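# Feed a steel tube into the cold saw and clamp it

## Task

Take the long steel tube from the low rack on the bench, which sits between the robot's floor track and the saw's roller row. Put it on the rollers and slide it through the saw's open vise, beneath the raised blade, until its end reaches the length stop: the tip of the small square bar at the saw's -y end that points back toward the blade. Tighten the vise firmly on the tube using the hand wheel on the saw's -x side. When finished, the tube must be clamped, flat, motionless on the rollers and unbent, and the length stop must not have been moved from its setting. Overtightening the vise until the tube is crushed fails the attempt.

## Robot and tools

ROBOT AND FRAME. Two arms, left_arm and right_arm, each ride a carriage on one floor track that runs along y at x = 0. left_rail is always the carriage at larger y and carries left_arm; right_rail carries right_arm. These names do not match image sides. Each base sits at x = 0, y = its carriage position_m, z = 0.03 m, facing +x. The scene frame is fixed to the table: top surface z = 0, +z up, +x the direction the arms face, +y to their left, y = 0 at mid-track. The table edge is at x = 0.31 m. Each gripper's fingers point along its own +z and close along its own y. end_effector_position is the point between the pads when shut; fingertips reach about 33 mm past it at small openings and about 9 mm when fully open. Fingers can fold: grip near the fingertip quarter of the pads for a predictable squeeze, and do not jab fingertips into surfaces.

execute_actions. Argument actions is a list run in order; cameras picks images (omit or ["all"] for all, [] for none). Each action can hold rows, steps, until and device keys. rows: 1 to 15 rows, one per control step of 1/30 s. Every row has 18 numbers in [-1, 1]: left_arm dx, dy, dz, rx, ry, rz, then left_gripper position, force_limit, speed, then the same nine for right_arm and right_gripper. Both arms always appear. The six pose numbers are offsets, not poses: measured from that arm's Hand target as it stood when the action began, along that Hand target's own axes; every row counts from that same start, not from the row before. Scale: 1.0 equals 0.6 m or 180 degrees; rx, ry, rz form one rotation vector. All zeros re-requests the current Hand target. Ramp offsets gradually (about 0.01 more per row is 0.18 m/s) so a held tube is not jerked. Gripper position: +1 fully open (140 mm), pads meet near -0.8, -1 closes until blocked. force_limit -1 to +1 sets squeeze (about 14 N at -1, 40 N at 0, 58 N at +1 when closed at speed -1); speed -1 to +1 sets finger speed (about 30 to 250 mm/s), and faster closes squeeze harder. Resend the previous three gripper numbers to leave a gripper alone; 0 is a real command. steps: 1 to 450, at least the row count, default 15; after the last row the arm keeps heading for that row's target. until: ends the action early on rail conditions, such as {"left_rail": {"position_status": ["!=", "moving"]}} or {"all": {"status": "ended"}}; numbers need a comparison ("=", "!=", "<", "<=", ">", ">="). Device keys left_rail and right_rail take position_m (absolute place on the track in m: left_rail -1.1 to 2, right_rail -2 to 1.1), speed_m_s (0.01 to 1), acceleration_factor (0.1 to 1), or {"stop": true}. An out-of-range value rejects the whole call. Carriages stay about 0.9 m apart or more; a row's target rides along with its carriage, so let a drive finish before positioning a gripper.

move. target: one row of 18 numbers, or a list of up to 15 rows, laid out exactly as above; all offsets in a list count from the same starting Hand targets. speed: path top speed in m/s, 0.002 to 2 (default 0.25), one value or one per target. blend: corner rounding in m for a list. stop_force: 10 to 80 N, ends an arm's path on a push along its travel; use it only very slowly, with the carriage stationary, and not while the gripper rotates or when backing off a contact. zero: whether to re-zero the force estimate first (default true). blocking=false returns early; then call wait or stop before anything else. The result adds a move: line with an ending such as done, off_target, moving, held or fault, plus limits such as paced or held. Paths do not avoid obstacles, and avoid routing near an arm's own base.

wait: seconds 0 to 10, holds last commands. stop: brakes a running move (not carriages). zoom_image: camera (cam_high, cam_bench_left, cam_bench_right, cam_left_wrist, cam_right_wrist) and region [x0, y0, x1, y1] in pixels, at most 504 by 504. Images come from cam_high, cam_low, cam_bench_left, cam_bench_right, cam_left_wrist, cam_right_wrist. finished_scene: scene = the current scene number; irreversible, so only call it once the tube is clamped and everything is at rest.

RESULTS. Positions in metres, velocities in m/s and rad/s, orientation as quaternion wxyz, all in the scene frame (possibly a few cm off). Joint positions per arm: rail (m), waist, shoulder, elbow, forearm roll, wrist pitch, wrist roll (rad). Hand target is the base for the next offsets. object_status: 0 moving, 1 blocked while opening, 2 blocked while closing (a grip), 3 reached command or pads met. position_measured is in counts: 3 open, about 139 at 60 mm, 230 pads touching. Rail position_status: moving, done, contact_stop, time_out, stopped, stopped_with_arm, stopped_for_other_arm, stopped_for_other_carriage; position_answer taken or not_taken. Flange force is a rough force estimate in gripper axes; Wrist depth gives 7 by 7 distance cells per wrist camera.

AVOID. Any outside force of 144 N or joint torque at its limit (elbow 142 N m, wrist joints 40 N m) stops that arm for 10 s. Commanding past a firm contact, fast contacts, pushing between the two arms, or a gripper closing on the other arm's fingers can fail the attempt. Nothing may fall off the table or be set down on the track. Do not hit the saw, rack or stop hard, do not shift the length stop, do not bend or drop the tube, and turn the hand wheel only until snug, never enough to crush. Hold the tube near its middle to limit wrist leverage, and watch for MOTOR HOT lines.

Each tool is called after "Emit:" as name(argument=value, ...), one argument or row to a line, values as JSON.

## Session

Emit:
execute_actions(
  actions=[],
)

Scene clock: 0.00 s.
left_arm: end_effector_position=(+0.6600, +1.7695, +0.4937) position_measured=3 object_status=3 end_effector_quat_wxyz=(+0.000, +1.000, +0.000, +0.000) | right_arm: end_effector_position=(+0.6600, -0.8411, +0.4937) position_measured=3 object_status=3 end_effector_quat_wxyz=(+0.000, +1.000, +0.000, +0.000)
Joint positions: left_arm=[1.77 -0.053 0.164 1.35 0 1.628 1.518] | right_arm=[-0.841 -0.053 0.164 1.35 0 1.628 1.518]
Joint velocities: within noise
Joint torques (N m): no reading
Flange force (N): no reading
Wrist depth (mm): cam_left_wrist=[562 555 558 565 564 561 564 / 592 584 586 592 597 592 612 / 633 621 626 629 637 631 637 / 654 144 676 686 657 151 558 / 103 715 715 722 731 614 109 / 798 764 759 754 770 795 772 / - 856 815 783 824 880 -] | cam_right_wrist=[- 551 334 572 - 387 339 / 551 562 330 570 - 403 326 / 532 380 330 388 383 384 322 / - 131 645 - - - 122 / - 131 704 685 - 577 111 / - - 689 730 724 737 - / - - 762 728 754 864 -]
Hand target: left_arm +0.6600, +1.7695, +0.4937; +0.000, +1.000, +0.000, +0.000 | right_arm +0.6600, -0.8411, +0.4937; +0.000, +1.000, +0.000, +0.000
Tool commands: left_gripper/position=+1.0 left_gripper/force_limit=+1.0 left_gripper/speed=+1.0 right_gripper/position=+1.0 right_gripper/force_limit=+1.0 right_gripper/speed=+1.0
left_rail: position_m=1.770 position_status=done
right_rail: position_m=-0.841 position_status=done
camera_calibration:
cam_left_wrist: T_world_to_cam=[[-0.00187218, -0.999847, 0.0173724, 1.76631], [-0.936267, 0.00785527, 0.351201, 0.434867], [-0.351283, -0.0156077, -0.936139, 0.867311], [0, 0, 0, 1]] pos_world=[0.71513, 1.77616, 0.628513]
cam_right_wrist: T_world_to_cam=[[-0.0000636801, -0.999934, 0.0114979, -0.836508], [-0.93468, 0.00414693, 0.355466, 0.450567], [-0.35549, -0.0107243, -0.934618, 0.830979], [0, 0, 0, 1]] pos_world=[0.716488, -0.82941, 0.626105]

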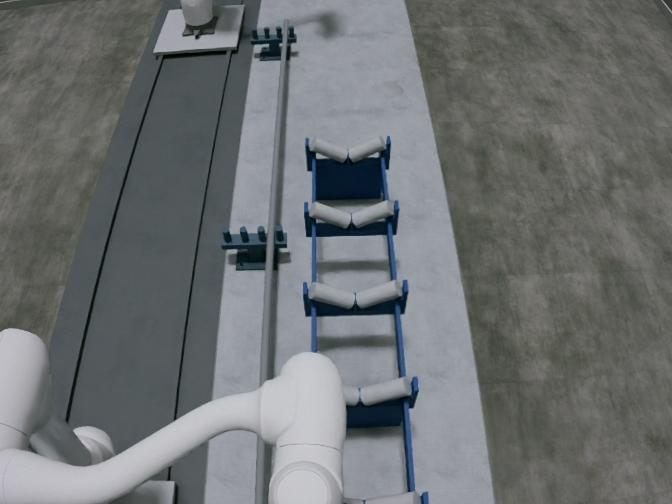

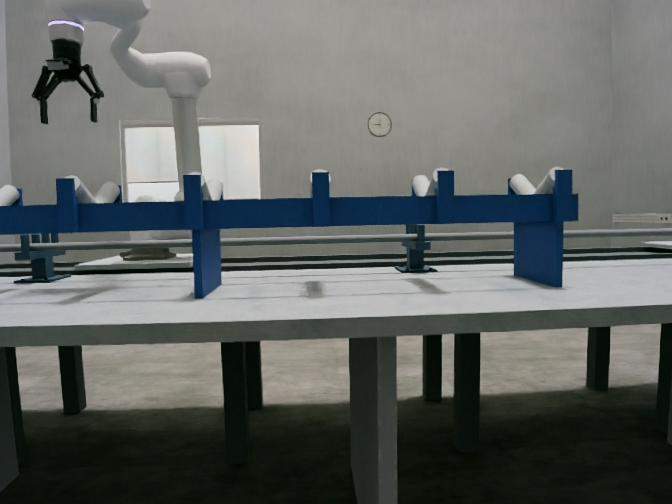

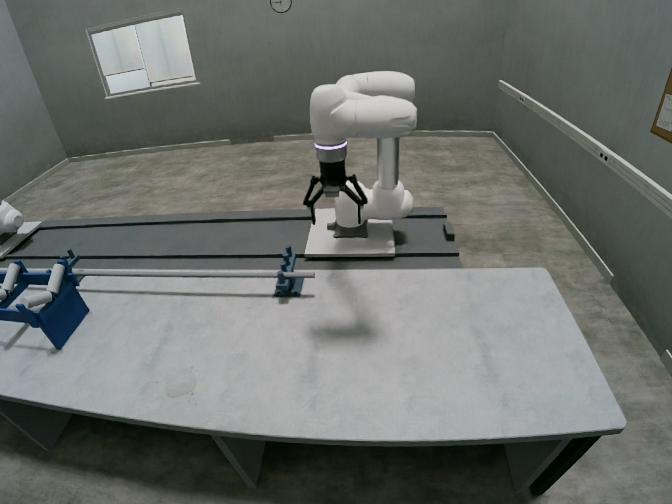

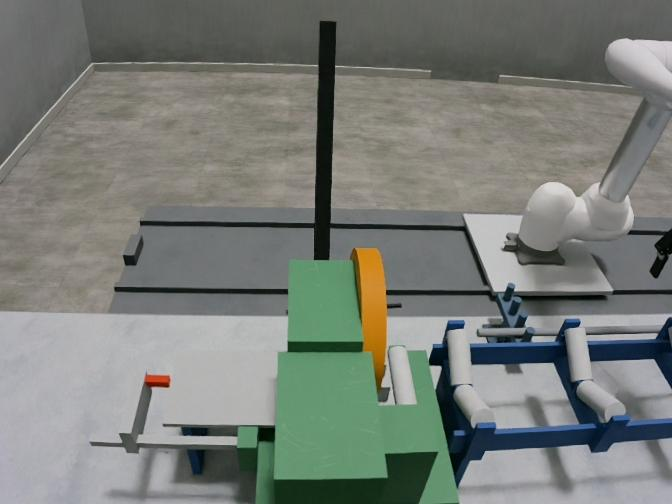

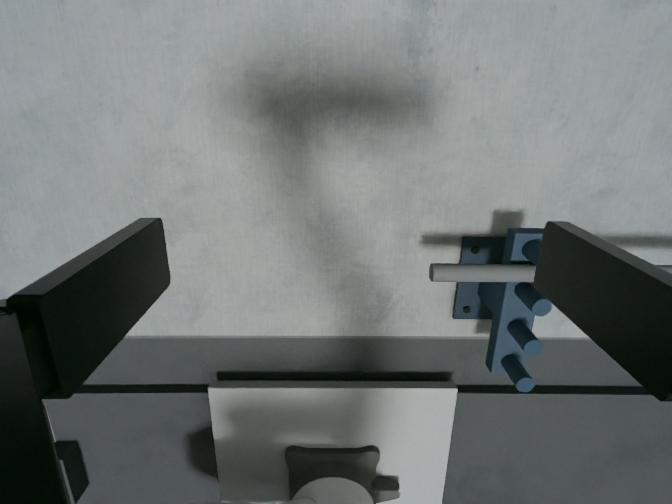

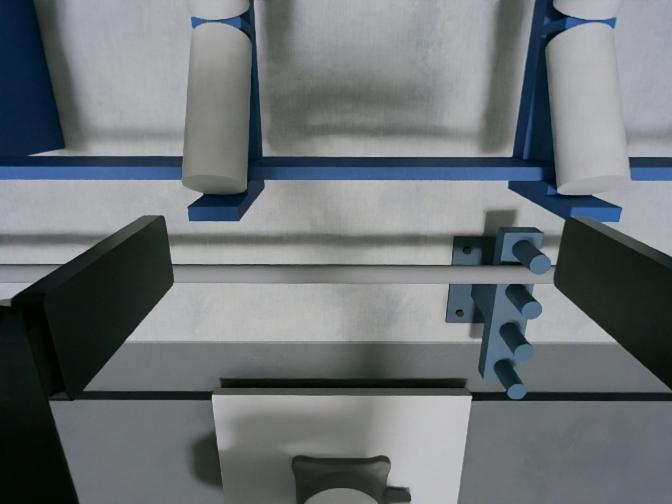

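Emit:
zoom_image(
  camera="cam_bench_right",
  region=[80, 230, 480, 504],
)

Emit:
execute_actions(
  actions=[
    {"right_rail":{"position_m":-1.2},"left_rail":{"position_m":1.2},"steps":150,"until":{"all":{"status":"ended"}}},
  ],
)

Scaled by 1.260 from the camera's 672x504 image, which has a finer 960x720 frame.

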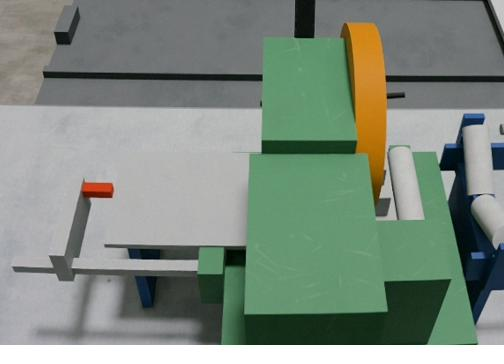

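Scene clock: 5.87 s.
left_arm: end_effector_position=(+0.6600, +1.1995, +0.4937) position_measured=3 object_status=3 end_effector_quat_wxyz=(+0.000, +1.000, +0.000, +0.000) | right_arm: end_effector_position=(+0.6600, -1.2005, +0.4937) position_measured=3 object_status=3 end_effector_quat_wxyz=(+0.000, +1.000, +0.000, +0.000)
Joint positions: left_arm=[1.2 -0.053 0.164 1.35 0 1.628 1.518] | right_arm=[-1.2 -0.053 0.164 1.35 0 1.628 1.518]
Joint torques (N m): left_arm=[-0.81 -57.93 -44.17 4.88 -0.27 -0.18] | right_arm=[3.45 -60.77 -45.06 4.5 0.2 0.38]
Flange force (N): left_arm=[-5.7 -1.4 3.5] | right_arm=[-3.1 5.9 6.7]
Wrist depth (mm): cam_left_wrist=[559 554 555 556 566 565 562 / 589 594 581 599 581 592 594 / 624 624 633 628 633 637 640 / 648 144 661 656 656 555 127 / 103 605 720 727 - 739 109 / 786 772 757 759 770 786 770 / 853 877 824 764 815 866 -] | cam_right_wrist=[- 334 - 553 535 338 365 / - 327 - - 485 327 365 / 381 333 384 388 391 326 - / - 131 - 638 629 - 122 / - 132 - - - 683 112 / - - 706 735 749 - - / - - 777 742 772 - -]
Hand target: left_arm +0.6600, +1.1995, +0.4937; +0.000, +1.000, +0.000, +0.000 | right_arm +0.6600, -1.2005, +0.4937; +0.000, +1.000, +0.000, +0.000
Tool commands: left_gripper/position=+1.0 left_gripper/force_limit=+1.0 left_gripper/speed=+1.0 right_gripper/position=+1.0 right_gripper/force_limit=+1.0 right_gripper/speed=+1.0
left_rail: position_m=1.200 position_status=done
right_rail: position_m=-1.200 position_status=done
camera_calibration:
cam_left_wrist: T_world_to_cam=[[-0.00187218, -0.999847, 0.0173724, 1.1965], [-0.936267, 0.00785527, 0.351201, 0.439343], [-0.351283, -0.0156077, -0.936139, 0.858416], [0, 0, 0, 1]] pos_world=[0.71513, 1.20626, 0.628513]
cam_right_wrist: T_world_to_cam=[[-0.0000636801, -0.999934, 0.0114979, -1.19588], [-0.93468, 0.00414693, 0.355466, 0.452057], [-0.35549, -0.0107243, -0.934618, 0.827125], [0, 0, 0, 1]] pos_world=[0.716488, -1.18881, 0.626105]

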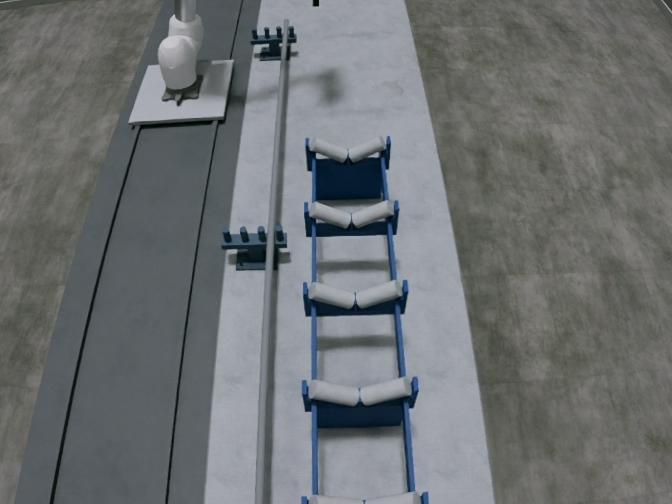

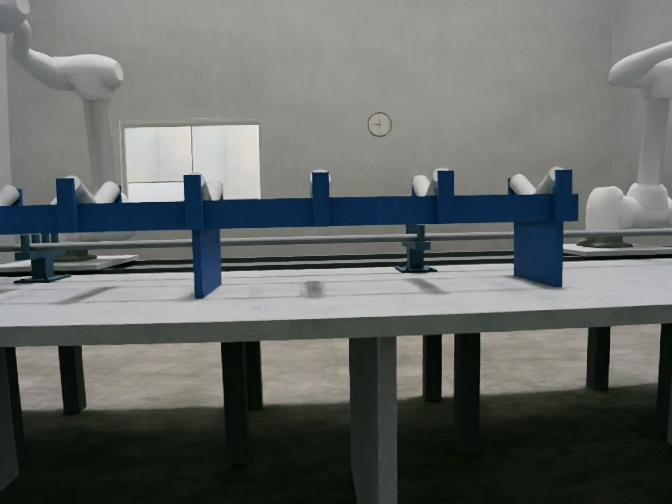

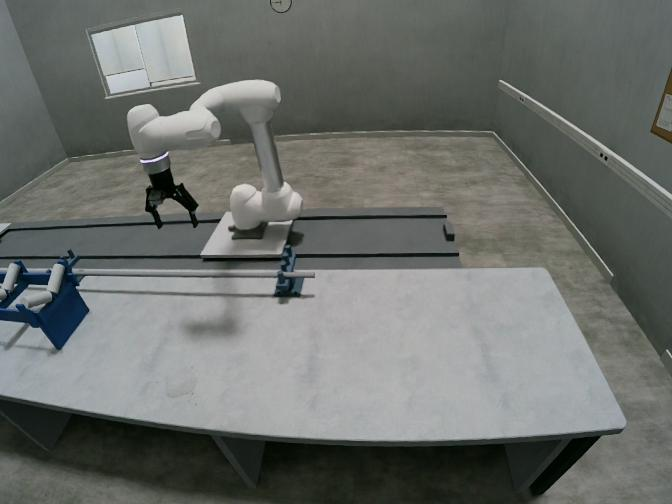

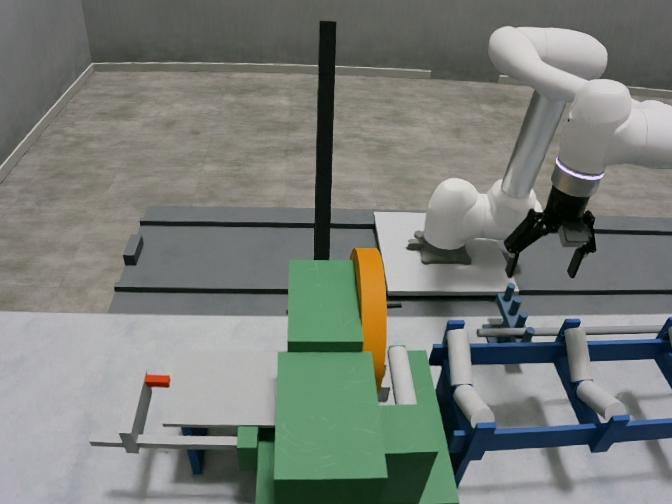

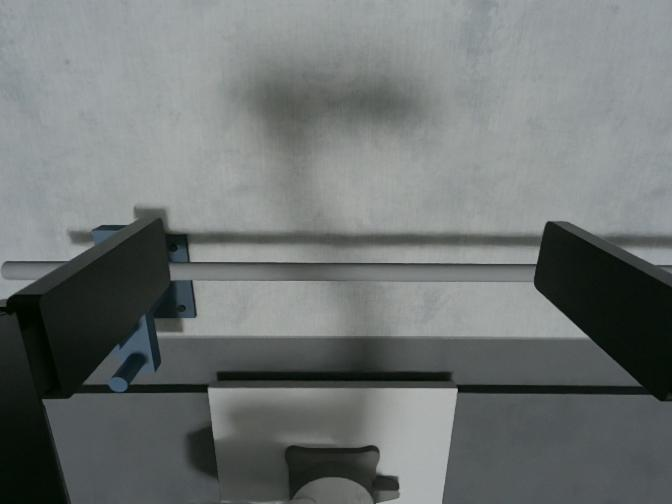

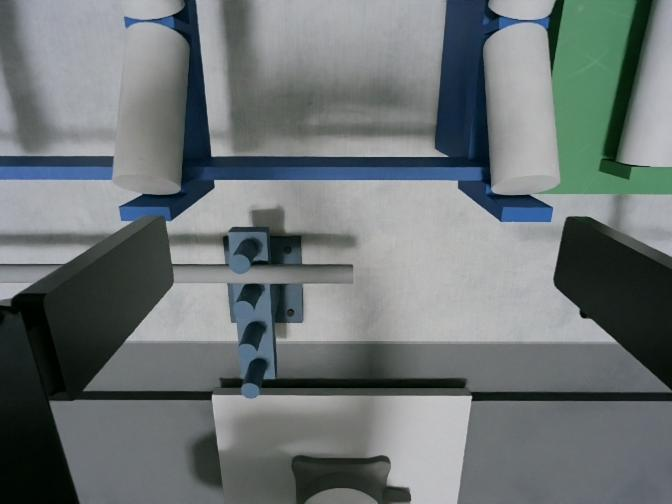

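Emit:
move(
  target=[0.25,0,0,0,0,0,1,1,1,0.25,0,0,0,0,0,1,1,1],
  cameras=["cam_right_wrist","cam_left_wrist"],
)

Emit:
move(
  target=[0,0,0,0,0,0,1,1,1,-0.6,0,-0.2,0,0,0,1,1,1],
  cameras=[],
)

Emit:
execute_actions(
  actions=[
    {"right_rail":{"position_m":-1.6},"steps":150,"until":{"all":{"status":"ended"}}},
  ],
  cameras=["cam_right_wrist","cam_high","cam_bench_right"],
)

Scene clock: 8.23 s.
left_arm: end_effector_position=(+0.8099, +1.1995, +0.4937) position_measured=3 object_status=3 end_effector_quat_wxyz=(+0.000, +1.000, +0.000, +0.000) | right_arm: end_effector_position=(+0.8099, -1.2005, +0.4937) position_measured=3 object_status=3 end_effector_quat_wxyz=(+0.000, +1.000, +0.000, +0.000)
Joint positions: left_arm=[1.2 -0.043 0.425 1.004 0 1.712 1.528] | right_arm=[-1.2 -0.043 0.425 1.004 0 1.712 1.528]
Joint torques (N m): left_arm=[-0.44 -84.81 -43.82 4.86 -0.28 -0.17] | right_arm=[3.05 -86.79 -44.77 4.46 0.17 0.31]
Flange force (N): left_arm=[-4.9 -0.7 4.5] | right_arm=[-4.2 4.2 7.2]
Wrist depth (mm): cam_left_wrist=[559 555 556 561 561 562 569 / 583 586 597 591 592 597 595 / 622 628 633 642 637 631 646 / 646 143 669 665 678 151 656 / 103 144 749 720 722 729 109 / 792 749 775 786 775 789 789 / 846 873 821 837 834 827 -] | cam_right_wrist=[- 325 344 527 - 305 - / - 317 - - 474 318 360 / - 364 - - 491 361 383 / - 141 652 - 475 378 129 / - 365 430 464 462 372 111 / - 702 - - 724 737 - / - - 752 769 764 - -]
Hand target: left_arm +0.8100, +1.1995, +0.4936; +0.000, +1.000, +0.000, +0.000 | right_arm +0.8100, -1.2005, +0.4936; +0.000, +1.000, +0.000, +0.000
Off the commanded pose: left_arm 0.000 m, 0 deg | right_arm 0.000 m, 0 deg.
left_rail: position_m=1.200 position_status=done
right_rail: position_m=-1.200 position_status=done
move: done
camera_calibration:
cam_left_wrist: T_world_to_cam=[[-0.00187399, -0.999847, 0.0173712, 1.19668], [-0.936312, 0.00785451, 0.35108, 0.579865], [-0.351163, -0.0156069, -0.936184, 0.911124], [0, 0, 0, 1]] pos_world=[0.86513, 1.20616, 0.628613]
cam_right_wrist: T_world_to_cam=[[-0.0000060697, -0.999935, 0.0113692, -1.19585], [-0.934714, 0.00404629, 0.355379, 0.592094], [-0.355402, -0.0106247, -0.934653, 0.88057], [0, 0, 0, 1]] pos_world=[0.866388, -1.18881, 0.626206]
Images, in order (width x height): cam_left_wrist 672x504, cam_right_wrist 672x504.

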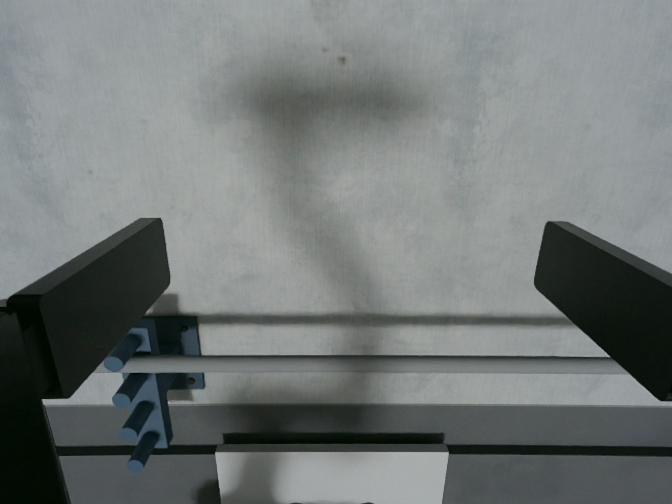

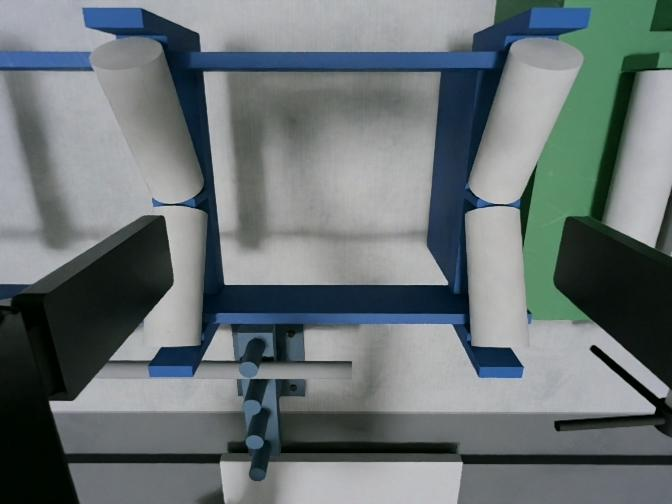

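Scene clock: 10.10 s.
left_arm: end_effector_position=(+0.8100, +1.1995, +0.4936) position_measured=3 object_status=3 end_effector_quat_wxyz=(+0.000, +1.000, +0.000, +0.000) | right_arm: end_effector_position=(+0.4499, -1.2005, +0.6136) position_measured=3 object_status=3 end_effector_quat_wxyz=(+0.000, +1.000, +0.000, +0.000)
Joint positions: left_arm=[1.2 -0.043 0.425 1.004 0 1.712 1.528] | right_arm=[-1.2 -0.078 -0.145 1.444 0 1.843 1.493]
Joint torques (N m): left_arm=[-0.37 -85.07 -43.96 4.87 -0.25 -0.21] | right_arm=[3.44 -27.23 -43.66 4.36 0.18 0.27]
Flange force (N): left_arm=[-5.1 -0.7 4.1] | right_arm=[-2.1 8.3 7.3]
Wrist depth (mm): cam_left_wrist=[556 550 555 564 558 561 564 / 580 592 586 594 592 599 599 / 629 629 622 633 633 635 629 / 646 133 663 667 669 151 127 / 103 571 717 722 729 724 109 / 786 669 770 759 781 789 795 / 840 860 834 824 824 891 -] | cam_right_wrist=[665 - 704 - - - - / 695 570 - - 697 - 679 / - - - - 730 - - / - 131 804 759 749 788 122 / - 827 785 777 793 - 112 / - 634 613 627 830 - - / - 566 566 591 1929 1823 1809]
Hand target: left_arm +0.8100, +1.1995, +0.4936; +0.000, +1.000, +0.000, +0.000 | right_arm +0.4500, -1.2005, +0.6137; +0.000, +1.000, +0.000, +0.000
Off the commanded pose: left_arm 0.000 m, 0 deg | right_arm 0.000 m, 0 deg.
left_rail: position_m=1.200 position_status=done
right_rail: position_m=-1.200 position_status=done
move: done
No camera images: "cameras" was empty.

Scene clock: 12.10 s.
left_arm: end_effector_position=(+0.8100, +1.1995, +0.4936) position_measured=3 object_status=3 end_effector_quat_wxyz=(+0.000, +1.000, +0.000, +0.000) | right_arm: end_effector_position=(+0.4500, -1.6005, +0.6137) position_measured=3 object_status=3 end_effector_quat_wxyz=(+0.000, +1.000, +0.000, +0.000)
Joint positions: left_arm=[1.2 -0.043 0.425 1.004 0 1.712 1.528] | right_arm=[-1.6 -0.078 -0.145 1.444 0 1.843 1.493]
Joint torques (N m): left_arm=[-0.46 -85.04 -43.91 4.86 -0.25 -0.22] | right_arm=[3.17 -27.68 -43.61 4.35 0.21 0.36]
Flange force (N): left_arm=[-5.5 -0.7 3.8] | right_arm=[-1.5 7.7 6.9]
Wrist depth (mm): cam_left_wrist=[555 559 561 561 558 568 562 / 588 594 595 591 600 592 599 / 621 621 629 638 624 631 631 / 656 143 680 680 678 151 665 / 103 597 724 706 731 739 110 / 795 642 772 781 783 772 109 / 853 856 837 821 827 853 -] | cam_right_wrist=[- - 622 - - - - / - - - 715 - - 691 / - - 677 - - 740 740 / - 131 780 782 728 - 129 / - 131 810 780 785 - 111 / - 624 609 613 845 901 - / - 606 569 577 1823 1781 1913]
Hand target: left_arm +0.8100, +1.1995, +0.4936; +0.000, +1.000, +0.000, +0.000 | right_arm +0.4500, -1.6005, +0.6137; +0.000, +1.000, +0.000, +0.000
Tool commands: left_gripper/position=+1.0 left_gripper/force_limit=+1.0 left_gripper/speed=+1.0 right_gripper/position=+1.0 right_gripper/force_limit=+1.0 right_gripper/speed=+1.0
Off the commanded pose: left_arm 0.000 m, 0 deg | right_arm 0.000 m, 0 deg.
left_rail: position_m=1.200 position_status=done
right_rail: position_m=-1.600 position_status=done
camera_calibration:
cam_right_wrist: T_world_to_cam=[[-0.0000636801, -0.999934, 0.0114979, -1.59725], [-0.93468, 0.00414693, 0.355466, 0.214777], [-0.35549, -0.0107243, -0.934618, 0.860336], [0, 0, 0, 1]] pos_world=[0.506488, -1.58881, 0.746105]
Images, in order (width x height): cam_high 672x504, cam_bench_right 672x504, cam_right_wrist 672x504.

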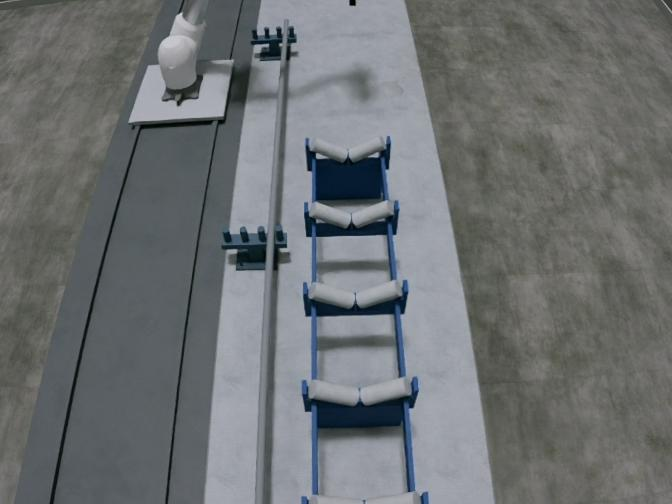

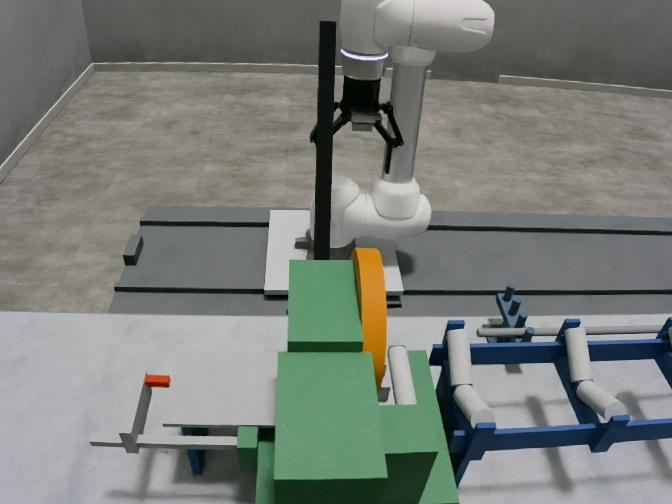

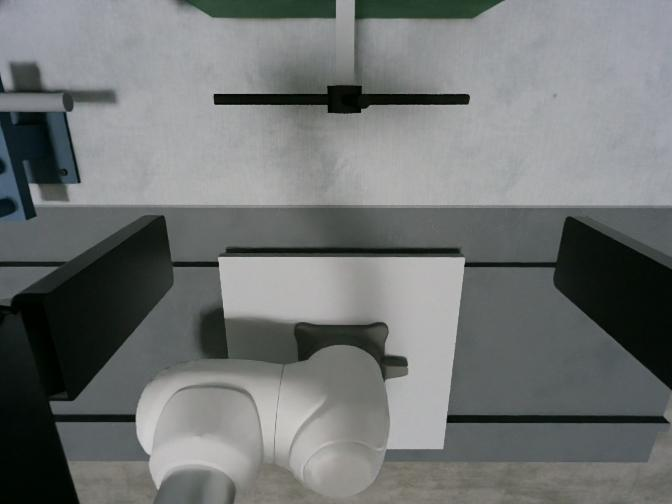

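Emit:
execute_actions(
  actions=[
    {"right_rail":{"position_m":-0.105},"left_rail":{"position_m":1.35},"steps":200,"until":{"all":{"status":"ended"}}},
  ],
  cameras=[],
)

Emit:
move(
  target=[-0.525,0,0.24,0,0,0.5,0.3,1,1,0.068,0,0.44,0,0,0.5,0.3,1,1],
  speed=0.5,
)

Scene clock: 19.17 s.
left_arm: end_effector_position=(+0.8100, +1.3495, +0.4936) position_measured=3 object_status=3 end_effector_quat_wxyz=(+0.000, +1.000, +0.000, +0.000) | right_arm: end_effector_position=(+0.4500, -0.1056, +0.6137) position_measured=3 object_status=3 end_effector_quat_wxyz=(+0.000, +1.000, +0.000, +0.000)
Joint positions: left_arm=[1.35 -0.043 0.425 1.004 0 1.712 1.528] | right_arm=[-0.105 -0.078 -0.145 1.444 0 1.843 1.493]
Joint torques (N m): left_arm=[-0.37 -84.86 -43.81 4.9 -0.27 -0.19] | right_arm=[3.22 -27.52 -43.59 4.38 0.23 0.32]
Flange force (N): left_arm=[-5.5 -0.8 3.7] | right_arm=[-1.5 7.9 6.8]
Wrist depth (mm): cam_left_wrist=[558 - 558 556 558 562 566 / 592 581 586 589 591 597 604 / 626 637 631 631 633 637 633 / 646 143 674 676 684 151 676 / 103 715 713 722 736 739 109 / 809 762 659 781 786 764 781 / 860 870 827 821 840 877 -] | cam_right_wrist=[- - 649 - 636 681 647 / 679 - - - - - - / - - - - - - - / - 131 821 764 749 - 123 / - 123 798 790 790 - 112 / - 654 611 617 827 - - / - 559 567 585 1809 1867 -]
Hand target: left_arm +0.8100, +1.3495, +0.4936; +0.000, +1.000, +0.000, +0.000 | right_arm +0.4500, -0.1056, +0.6137; +0.000, +1.000, +0.000, +0.000
Tool commands: left_gripper/position=+1.0 left_gripper/force_limit=+1.0 left_gripper/speed=+1.0 right_gripper/position=+1.0 right_gripper/force_limit=+1.0 right_gripper/speed=+1.0
Off the commanded pose: left_arm 0.000 m, 0 deg | right_arm 0.000 m, 0 deg.
left_rail: position_m=1.350 position_status=done
right_rail: position_m=-0.105 position_status=done
No camera images: "cameras" was empty.

Scene clock: 21.23 s.
left_arm: end_effector_position=(+0.4950, +1.3494, +0.3496) position_measured=91 object_status=3 end_effector_quat_wxyz=(+0.000, +0.707, -0.707, +0.000) | right_arm: end_effector_position=(+0.4908, -0.1055, +0.3497) position_measured=91 object_status=3 end_effector_quat_wxyz=(+0.000, +0.707, -0.707, +0.000)
Joint positions: left_arm=[1.35 -0.071 -0.085 1.869 0 1.358 3.071] | right_arm=[-0.105 -0.071 -0.092 1.875 0 1.359 3.07]
Joint torques (N m): left_arm=[1.78 -30.28 -43.16 4.77 -0.23 -0.22] | right_arm=[3.54 -33.61 -44.35 4.36 0.27 0.3]
Flange force (N): left_arm=[3.2 6.9 1.9] | right_arm=[7.8 2.3 6.5]
Wrist depth (mm): cam_left_wrist=[427 431 428 424 430 442 411 / 455 452 455 451 452 478 433 / 477 481 480 480 484 496 459 / 509 495 504 496 480 140 490 / - 85 547 411 433 111 87 / - 60 594 592 605 - - / - - 644 648 654 - -] | cam_right_wrist=[221 266 - - - 405 405 / 234 278 448 444 456 456 426 / - 249 - 368 474 - 442 / - 263 133 - - 141 469 / - 79 537 392 - 121 - / - - 569 - - - - / - - 608 450 641 - -]
Hand target: left_arm +0.4950, +1.3495, +0.3497; +0.000, +0.707, -0.707, +0.000 | right_arm +0.4908, -0.1055, +0.3497; +0.000, +0.707, -0.707, +0.000
Off the commanded pose: left_arm 0.000 m, 0 deg | right_arm 0.000 m, 0 deg.
left_rail: position_m=1.350 position_status=done
right_rail: position_m=-0.105 position_status=done
move: done
camera_calibration:
cam_left_wrist: T_world_to_cam=[[-0.999847, 0.00196444, 0.0174072, 0.490607], [0.00795531, 0.936234, 0.351287, -1.38593], [-0.0156071, 0.351371, -0.936106, 0.00661558], [0, 0, 0, 1]] pos_world=[0.50166, 1.29427, 0.484513]
cam_right_wrist: T_world_to_cam=[[-0.999934, -0.0000299704, 0.0114629, 0.496927], [0.00404693, 0.93468, 0.355466, -0.0219992], [-0.0107248, 0.355489, -0.934619, 0.513558], [0, 0, 0, 1]] pos_world=[0.502491, -0.161987, 0.482105]

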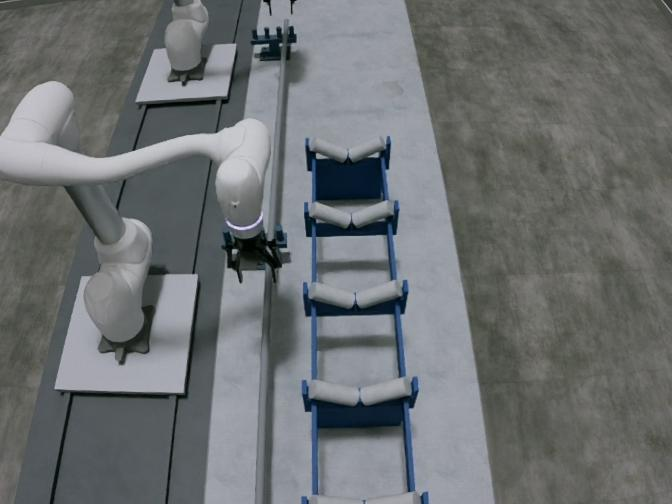

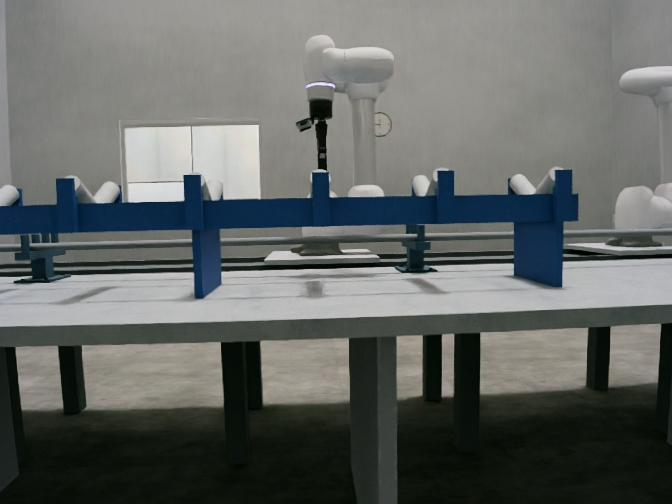

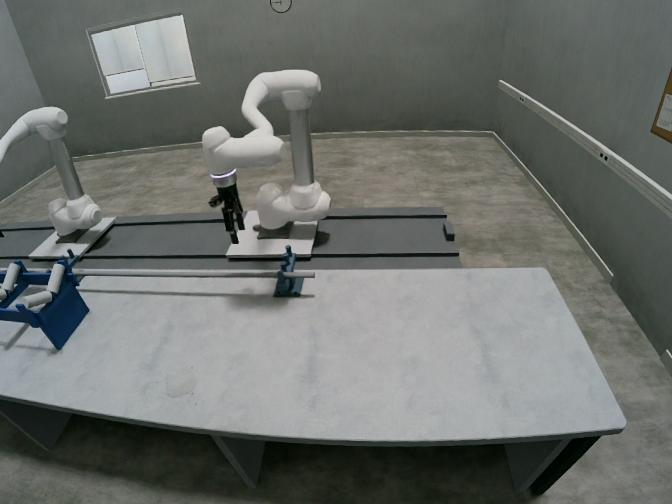

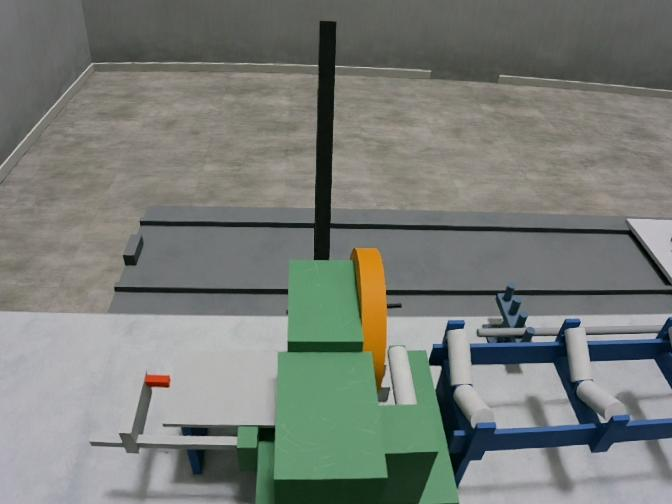

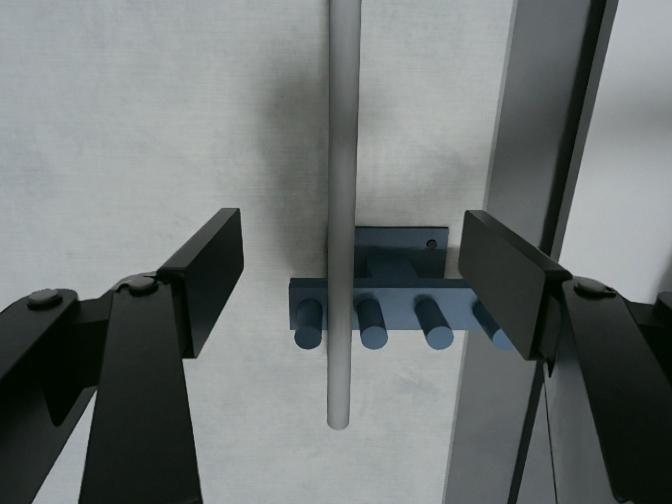

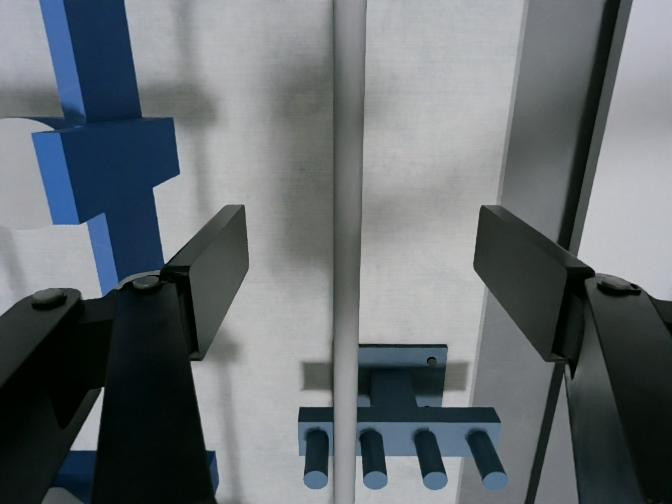

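Emit:
execute_actions(
  actions=[
    {"right_rail":{"position_m":-0.03},"steps":100,"until":{"all":{"status":"ended"}}},
  ],
  cameras=[],
)

Emit:
move(
  target=[0,0.004,0.315,0,0,0,0.5,1,1,0,0,0.315,0,0,0,0.5,1,1],
  cameras=["cam_left_wrist","cam_right_wrist","cam_low"],
)

Scene clock: 24.87 s.
left_arm: end_effector_position=(+0.4950, +1.3495, +0.3497) position_measured=91 object_status=3 end_effector_quat_wxyz=(+0.000, +0.707, -0.707, +0.000) | right_arm: end_effector_position=(+0.4908, -0.0305, +0.3496) position_measured=91 object_status=3 end_effector_quat_wxyz=(+0.000, +0.707, -0.707, +0.000)
Joint positions: left_arm=[1.35 -0.071 -0.085 1.869 0 1.358 3.071] | right_arm=[-0.03 -0.071 -0.092 1.875 0 1.359 3.07]
Joint torques (N m): left_arm=[-0.27 -30.24 -43.24 4.78 -0.2 -0.22] | right_arm=[3.82 -33.91 -44.02 4.39 0.27 0.34]
Flange force (N): left_arm=[-1.0 6.5 2.2] | right_arm=[8.5 1.1 6.2]
Wrist depth (mm): cam_left_wrist=[431 431 429 426 435 445 415 / 448 452 455 450 455 469 432 / 481 478 480 477 487 498 458 / 508 507 501 500 474 139 486 / - 84 540 405 431 111 87 / - 60 602 600 607 - - / - - 644 650 648 - -] | cam_right_wrist=[201 251 - 318 - - 398 / - 278 444 344 455 - 420 / - 281 462 - 462 479 448 / - 262 134 373 - 142 464 / - 79 538 526 - 121 75 / - - 573 453 438 - - / - - 645 603 - - -]
Hand target: left_arm +0.4950, +1.3495, +0.3497; +0.000, +0.707, -0.707, +0.000 | right_arm +0.4908, -0.0305, +0.3497; +0.000, +0.707, -0.707, +0.000
Tool commands: left_gripper/position=+0.3 left_gripper/force_limit=+1.0 left_gripper/speed=+1.0 right_gripper/position=+0.3 right_gripper/force_limit=+1.0 right_gripper/speed=+1.0
Off the commanded pose: left_arm 0.000 m, 0 deg | right_arm 0.000 m, 0 deg.
left_rail: position_m=1.350 position_status=done
right_rail: position_m=-0.030 position_status=done
No camera images: "cameras" was empty.

Scene clock: 26.00 s.
left_arm: end_effector_position=(+0.4926, +1.3494, +0.1607) position_measured=66 object_status=3 end_effector_quat_wxyz=(+0.000, +0.707, -0.707, +0.000) | right_arm: end_effector_position=(+0.4908, -0.0305, +0.1607) position_measured=66 object_status=3 end_effector_quat_wxyz=(+0.000, +0.707, -0.707, +0.000)
Joint positions: left_arm=[1.35 -0.071 0.041 2.115 0 0.986 3.07] | right_arm=[-0.03 -0.071 0.038 2.118 0 0.985 3.07]
Joint torques (N m): left_arm=[-0.38 -38.9 -35.39 4.11 -0.22 -0.2] | right_arm=[3.6 -41.43 -38 3.87 0.2 0.32]
Flange force (N): left_arm=[-1.1 1.2 -0.7] | right_arm=[8.0 1.5 6.9]
Wrist depth (mm): cam_left_wrist=[261 259 262 149 262 264 270 / 275 278 276 158 278 280 291 / 292 294 295 167 295 297 313 / 309 123 308 179 312 143 329 / - 112 334 193 327 118 90 / - 355 355 213 266 344 - / - 391 381 227 249 - -] | cam_right_wrist=[- 272 262 148 256 - - / - - 281 159 271 - 286 / - - - 166 - - - / - 118 144 177 - 128 320 / - 90 - 191 338 128 - / - - - 202 - - - / - - - 219 - - -]
Hand target: left_arm +0.4926, +1.3495, +0.1607; +0.000, +0.707, -0.707, +0.000 | right_arm +0.4908, -0.0305, +0.1607; +0.000, +0.707, -0.707, +0.000
Off the commanded pose: left_arm 0.000 m, 0 deg | right_arm 0.000 m, 0 deg.
left_rail: position_m=1.350 position_status=done
right_rail: position_m=-0.030 position_status=done
move: done
camera_calibration:
cam_left_wrist: T_world_to_cam=[[-0.999849, 0.00190871, 0.0172777, 0.491607], [0.00785566, 0.936279, 0.351169, -1.31953], [-0.0155065, 0.351251, -0.936153, -0.170133], [0, 0, 0, 1]] pos_world=[0.49926, 1.29427, 0.295613]
cam_right_wrist: T_world_to_cam=[[-0.999935, 0.0000050677, 0.0113693, 0.499125], [0.00404639, 0.93468, 0.355467, -0.0249525], [-0.0106248, 0.35549, -0.93462, 0.310297], [0, 0, 0, 1]] pos_world=[0.502491, -0.0869874, 0.293205]
Images, in order (width x height): cam_low 672x504, cam_left_wrist 672x504, cam_right_wrist 672x504.

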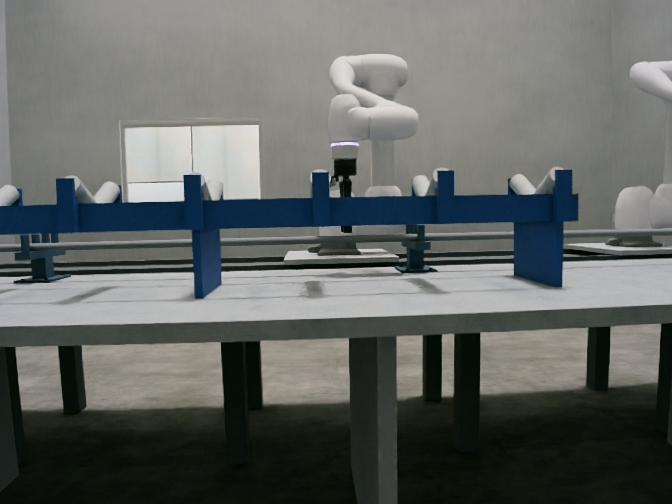

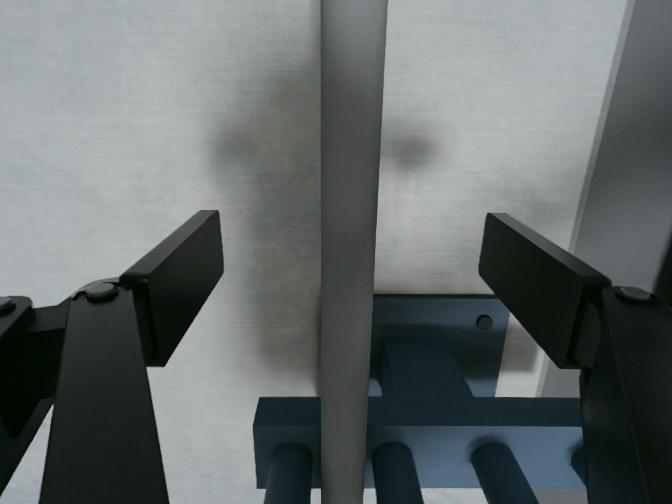

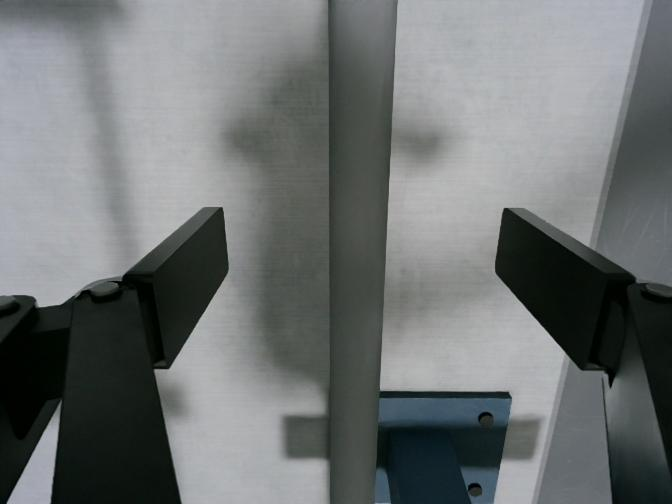

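Emit:
move(
  target=[0,0,0.043,0,0,0,0.5,1,-1,0,0,0.043,0,0,0,0.5,1,-1],
  speed=0.1,
  cameras=[],
)

Emit:
execute_actions(
  actions=[
    {"rows":[[0,0,0,0,0,0,-1,1,-1,0,0,0,0,0,0,-1,1,-1]],"steps":140},
  ],
  cameras=["cam_left_wrist","cam_right_wrist"],
)

Scene clock: 28.83 s.
left_arm: end_effector_position=(+0.4926, +1.3495, +0.1349) position_measured=66 object_status=3 end_effector_quat_wxyz=(+0.000, +0.707, -0.707, +0.000) | right_arm: end_effector_position=(+0.4908, -0.0305, +0.1349) position_measured=66 object_status=3 end_effector_quat_wxyz=(+0.000, +0.707, -0.707, +0.000)
Joint positions: left_arm=[1.35 -0.071 0.069 2.141 0 0.931 3.07] | right_arm=[-0.03 -0.071 0.066 2.144 0 0.931 3.07]
Joint torques (N m): left_arm=[-0.33 -39.18 -35.51 3.99 -0.22 -0.21] | right_arm=[3.43 -43.27 -36.68 3.55 0.24 0.2]
Flange force (N): left_arm=[-1.0 5.3 -1.0] | right_arm=[7.4 1.5 6.9]
Wrist depth (mm): cam_left_wrist=[237 236 238 124 237 239 242 / 250 250 251 133 253 253 258 / 266 264 267 142 270 269 282 / 282 124 280 150 287 143 301 / - 112 306 161 302 118 90 / - 322 326 175 281 319 - / - 355 343 193 223 223 -] | cam_right_wrist=[- - - 125 - - - / 250 - - 132 - - - / - - - 141 264 258 - / 280 111 277 149 - 128 112 / - 90 - 158 - 120 - / - - - 169 344 - - / - - 350 184 - - -]
Hand target: left_arm +0.4926, +1.3495, +0.1349; +0.000, +0.707, -0.707, +0.000 | right_arm +0.4908, -0.0305, +0.1349; +0.000, +0.707, -0.707, +0.000
Off the commanded pose: left_arm 0.000 m, 0 deg | right_arm 0.000 m, 0 deg.
left_rail: position_m=1.350 position_status=done
right_rail: position_m=-0.030 position_status=done
move: done
No camera images: "cameras" was empty.

Scene clock: 33.70 s.
left_arm: end_effector_position=(+0.4925, +1.3495, +0.1348) position_measured=196 object_status=2 end_effector_quat_wxyz=(+0.000, +0.707, -0.707, +0.000) | right_arm: end_effector_position=(+0.4908, -0.0305, +0.1348) position_measured=196 object_status=2 end_effector_quat_wxyz=(+0.000, +0.707, -0.707, +0.000)
Joint positions: left_arm=[1.35 -0.071 0.069 2.141 0 0.931 3.07] | right_arm=[-0.03 -0.071 0.066 2.144 0 0.931 3.07]
Joint torques (N m): left_arm=[-0.3 -33.07 -29.63 4 -0.08 -0.24] | right_arm=[3.6 -38.44 -33.37 3.7 -0.32 0.23]
Flange force (N): left_arm=[-0.9 4.8 -13.2] | right_arm=[7.9 3.2 -2.9]
Wrist depth (mm): cam_left_wrist=[236 237 238 125 236 239 242 / 250 250 250 133 252 254 258 / 265 264 266 143 269 268 278 / 284 283 277 147 143 288 306 / 297 75 85 158 82 80 323 / - 67 63 169 - 76 68 / - 68 - 184 - - 67] | cam_right_wrist=[- - 238 125 236 237 - / - 250 - 133 248 - 242 / - - - 141 - - - / - - - 147 137 - 287 / - 75 84 156 - - 90 / - - - 169 - - - / - - - 182 - - -]
Hand target: left_arm +0.4926, +1.3495, +0.1349; +0.000, +0.707, -0.707, +0.000 | right_arm +0.4908, -0.0305, +0.1349; +0.000, +0.707, -0.707, +0.000
Off the commanded pose: left_arm 0.000 m, 0 deg | right_arm 0.000 m, 0 deg.
left_rail: position_m=1.350 position_status=done
right_rail: position_m=-0.030 position_status=done
camera_calibration:
cam_left_wrist: T_world_to_cam=[[-0.999847, 0.00187191, 0.0173726, 0.492076], [0.00785654, 0.936234, 0.351288, -1.31041], [-0.0156073, 0.351371, -0.936106, -0.194497], [0, 0, 0, 1]] pos_world=[0.49926, 1.29427, 0.269713]
cam_right_wrist: T_world_to_cam=[[-0.999934, 0.0000636801, 0.0114979, 0.499389], [0.00414693, 0.93468, 0.355466, -0.0157962], [-0.0107243, 0.35549, -0.934618, 0.28614], [0, 0, 0, 1]] pos_world=[0.50249, -0.0869875, 0.267305]
Images, in order (width x height): cam_left_wrist 672x504, cam_right_wrist 672x504.

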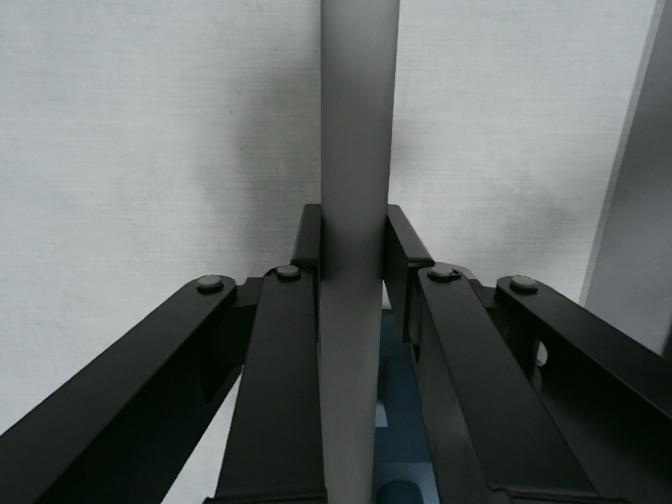

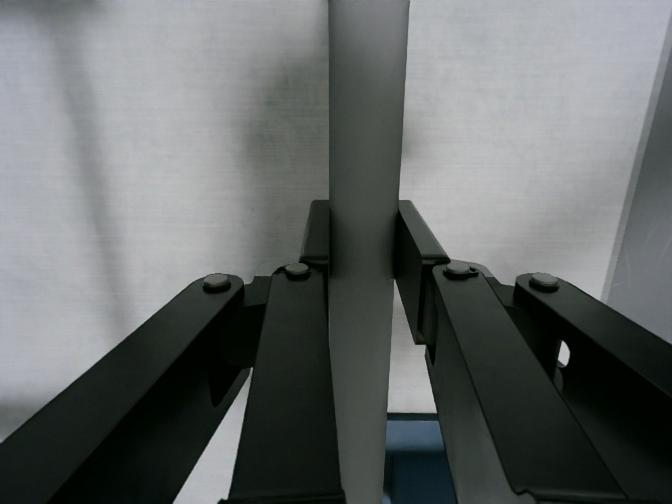

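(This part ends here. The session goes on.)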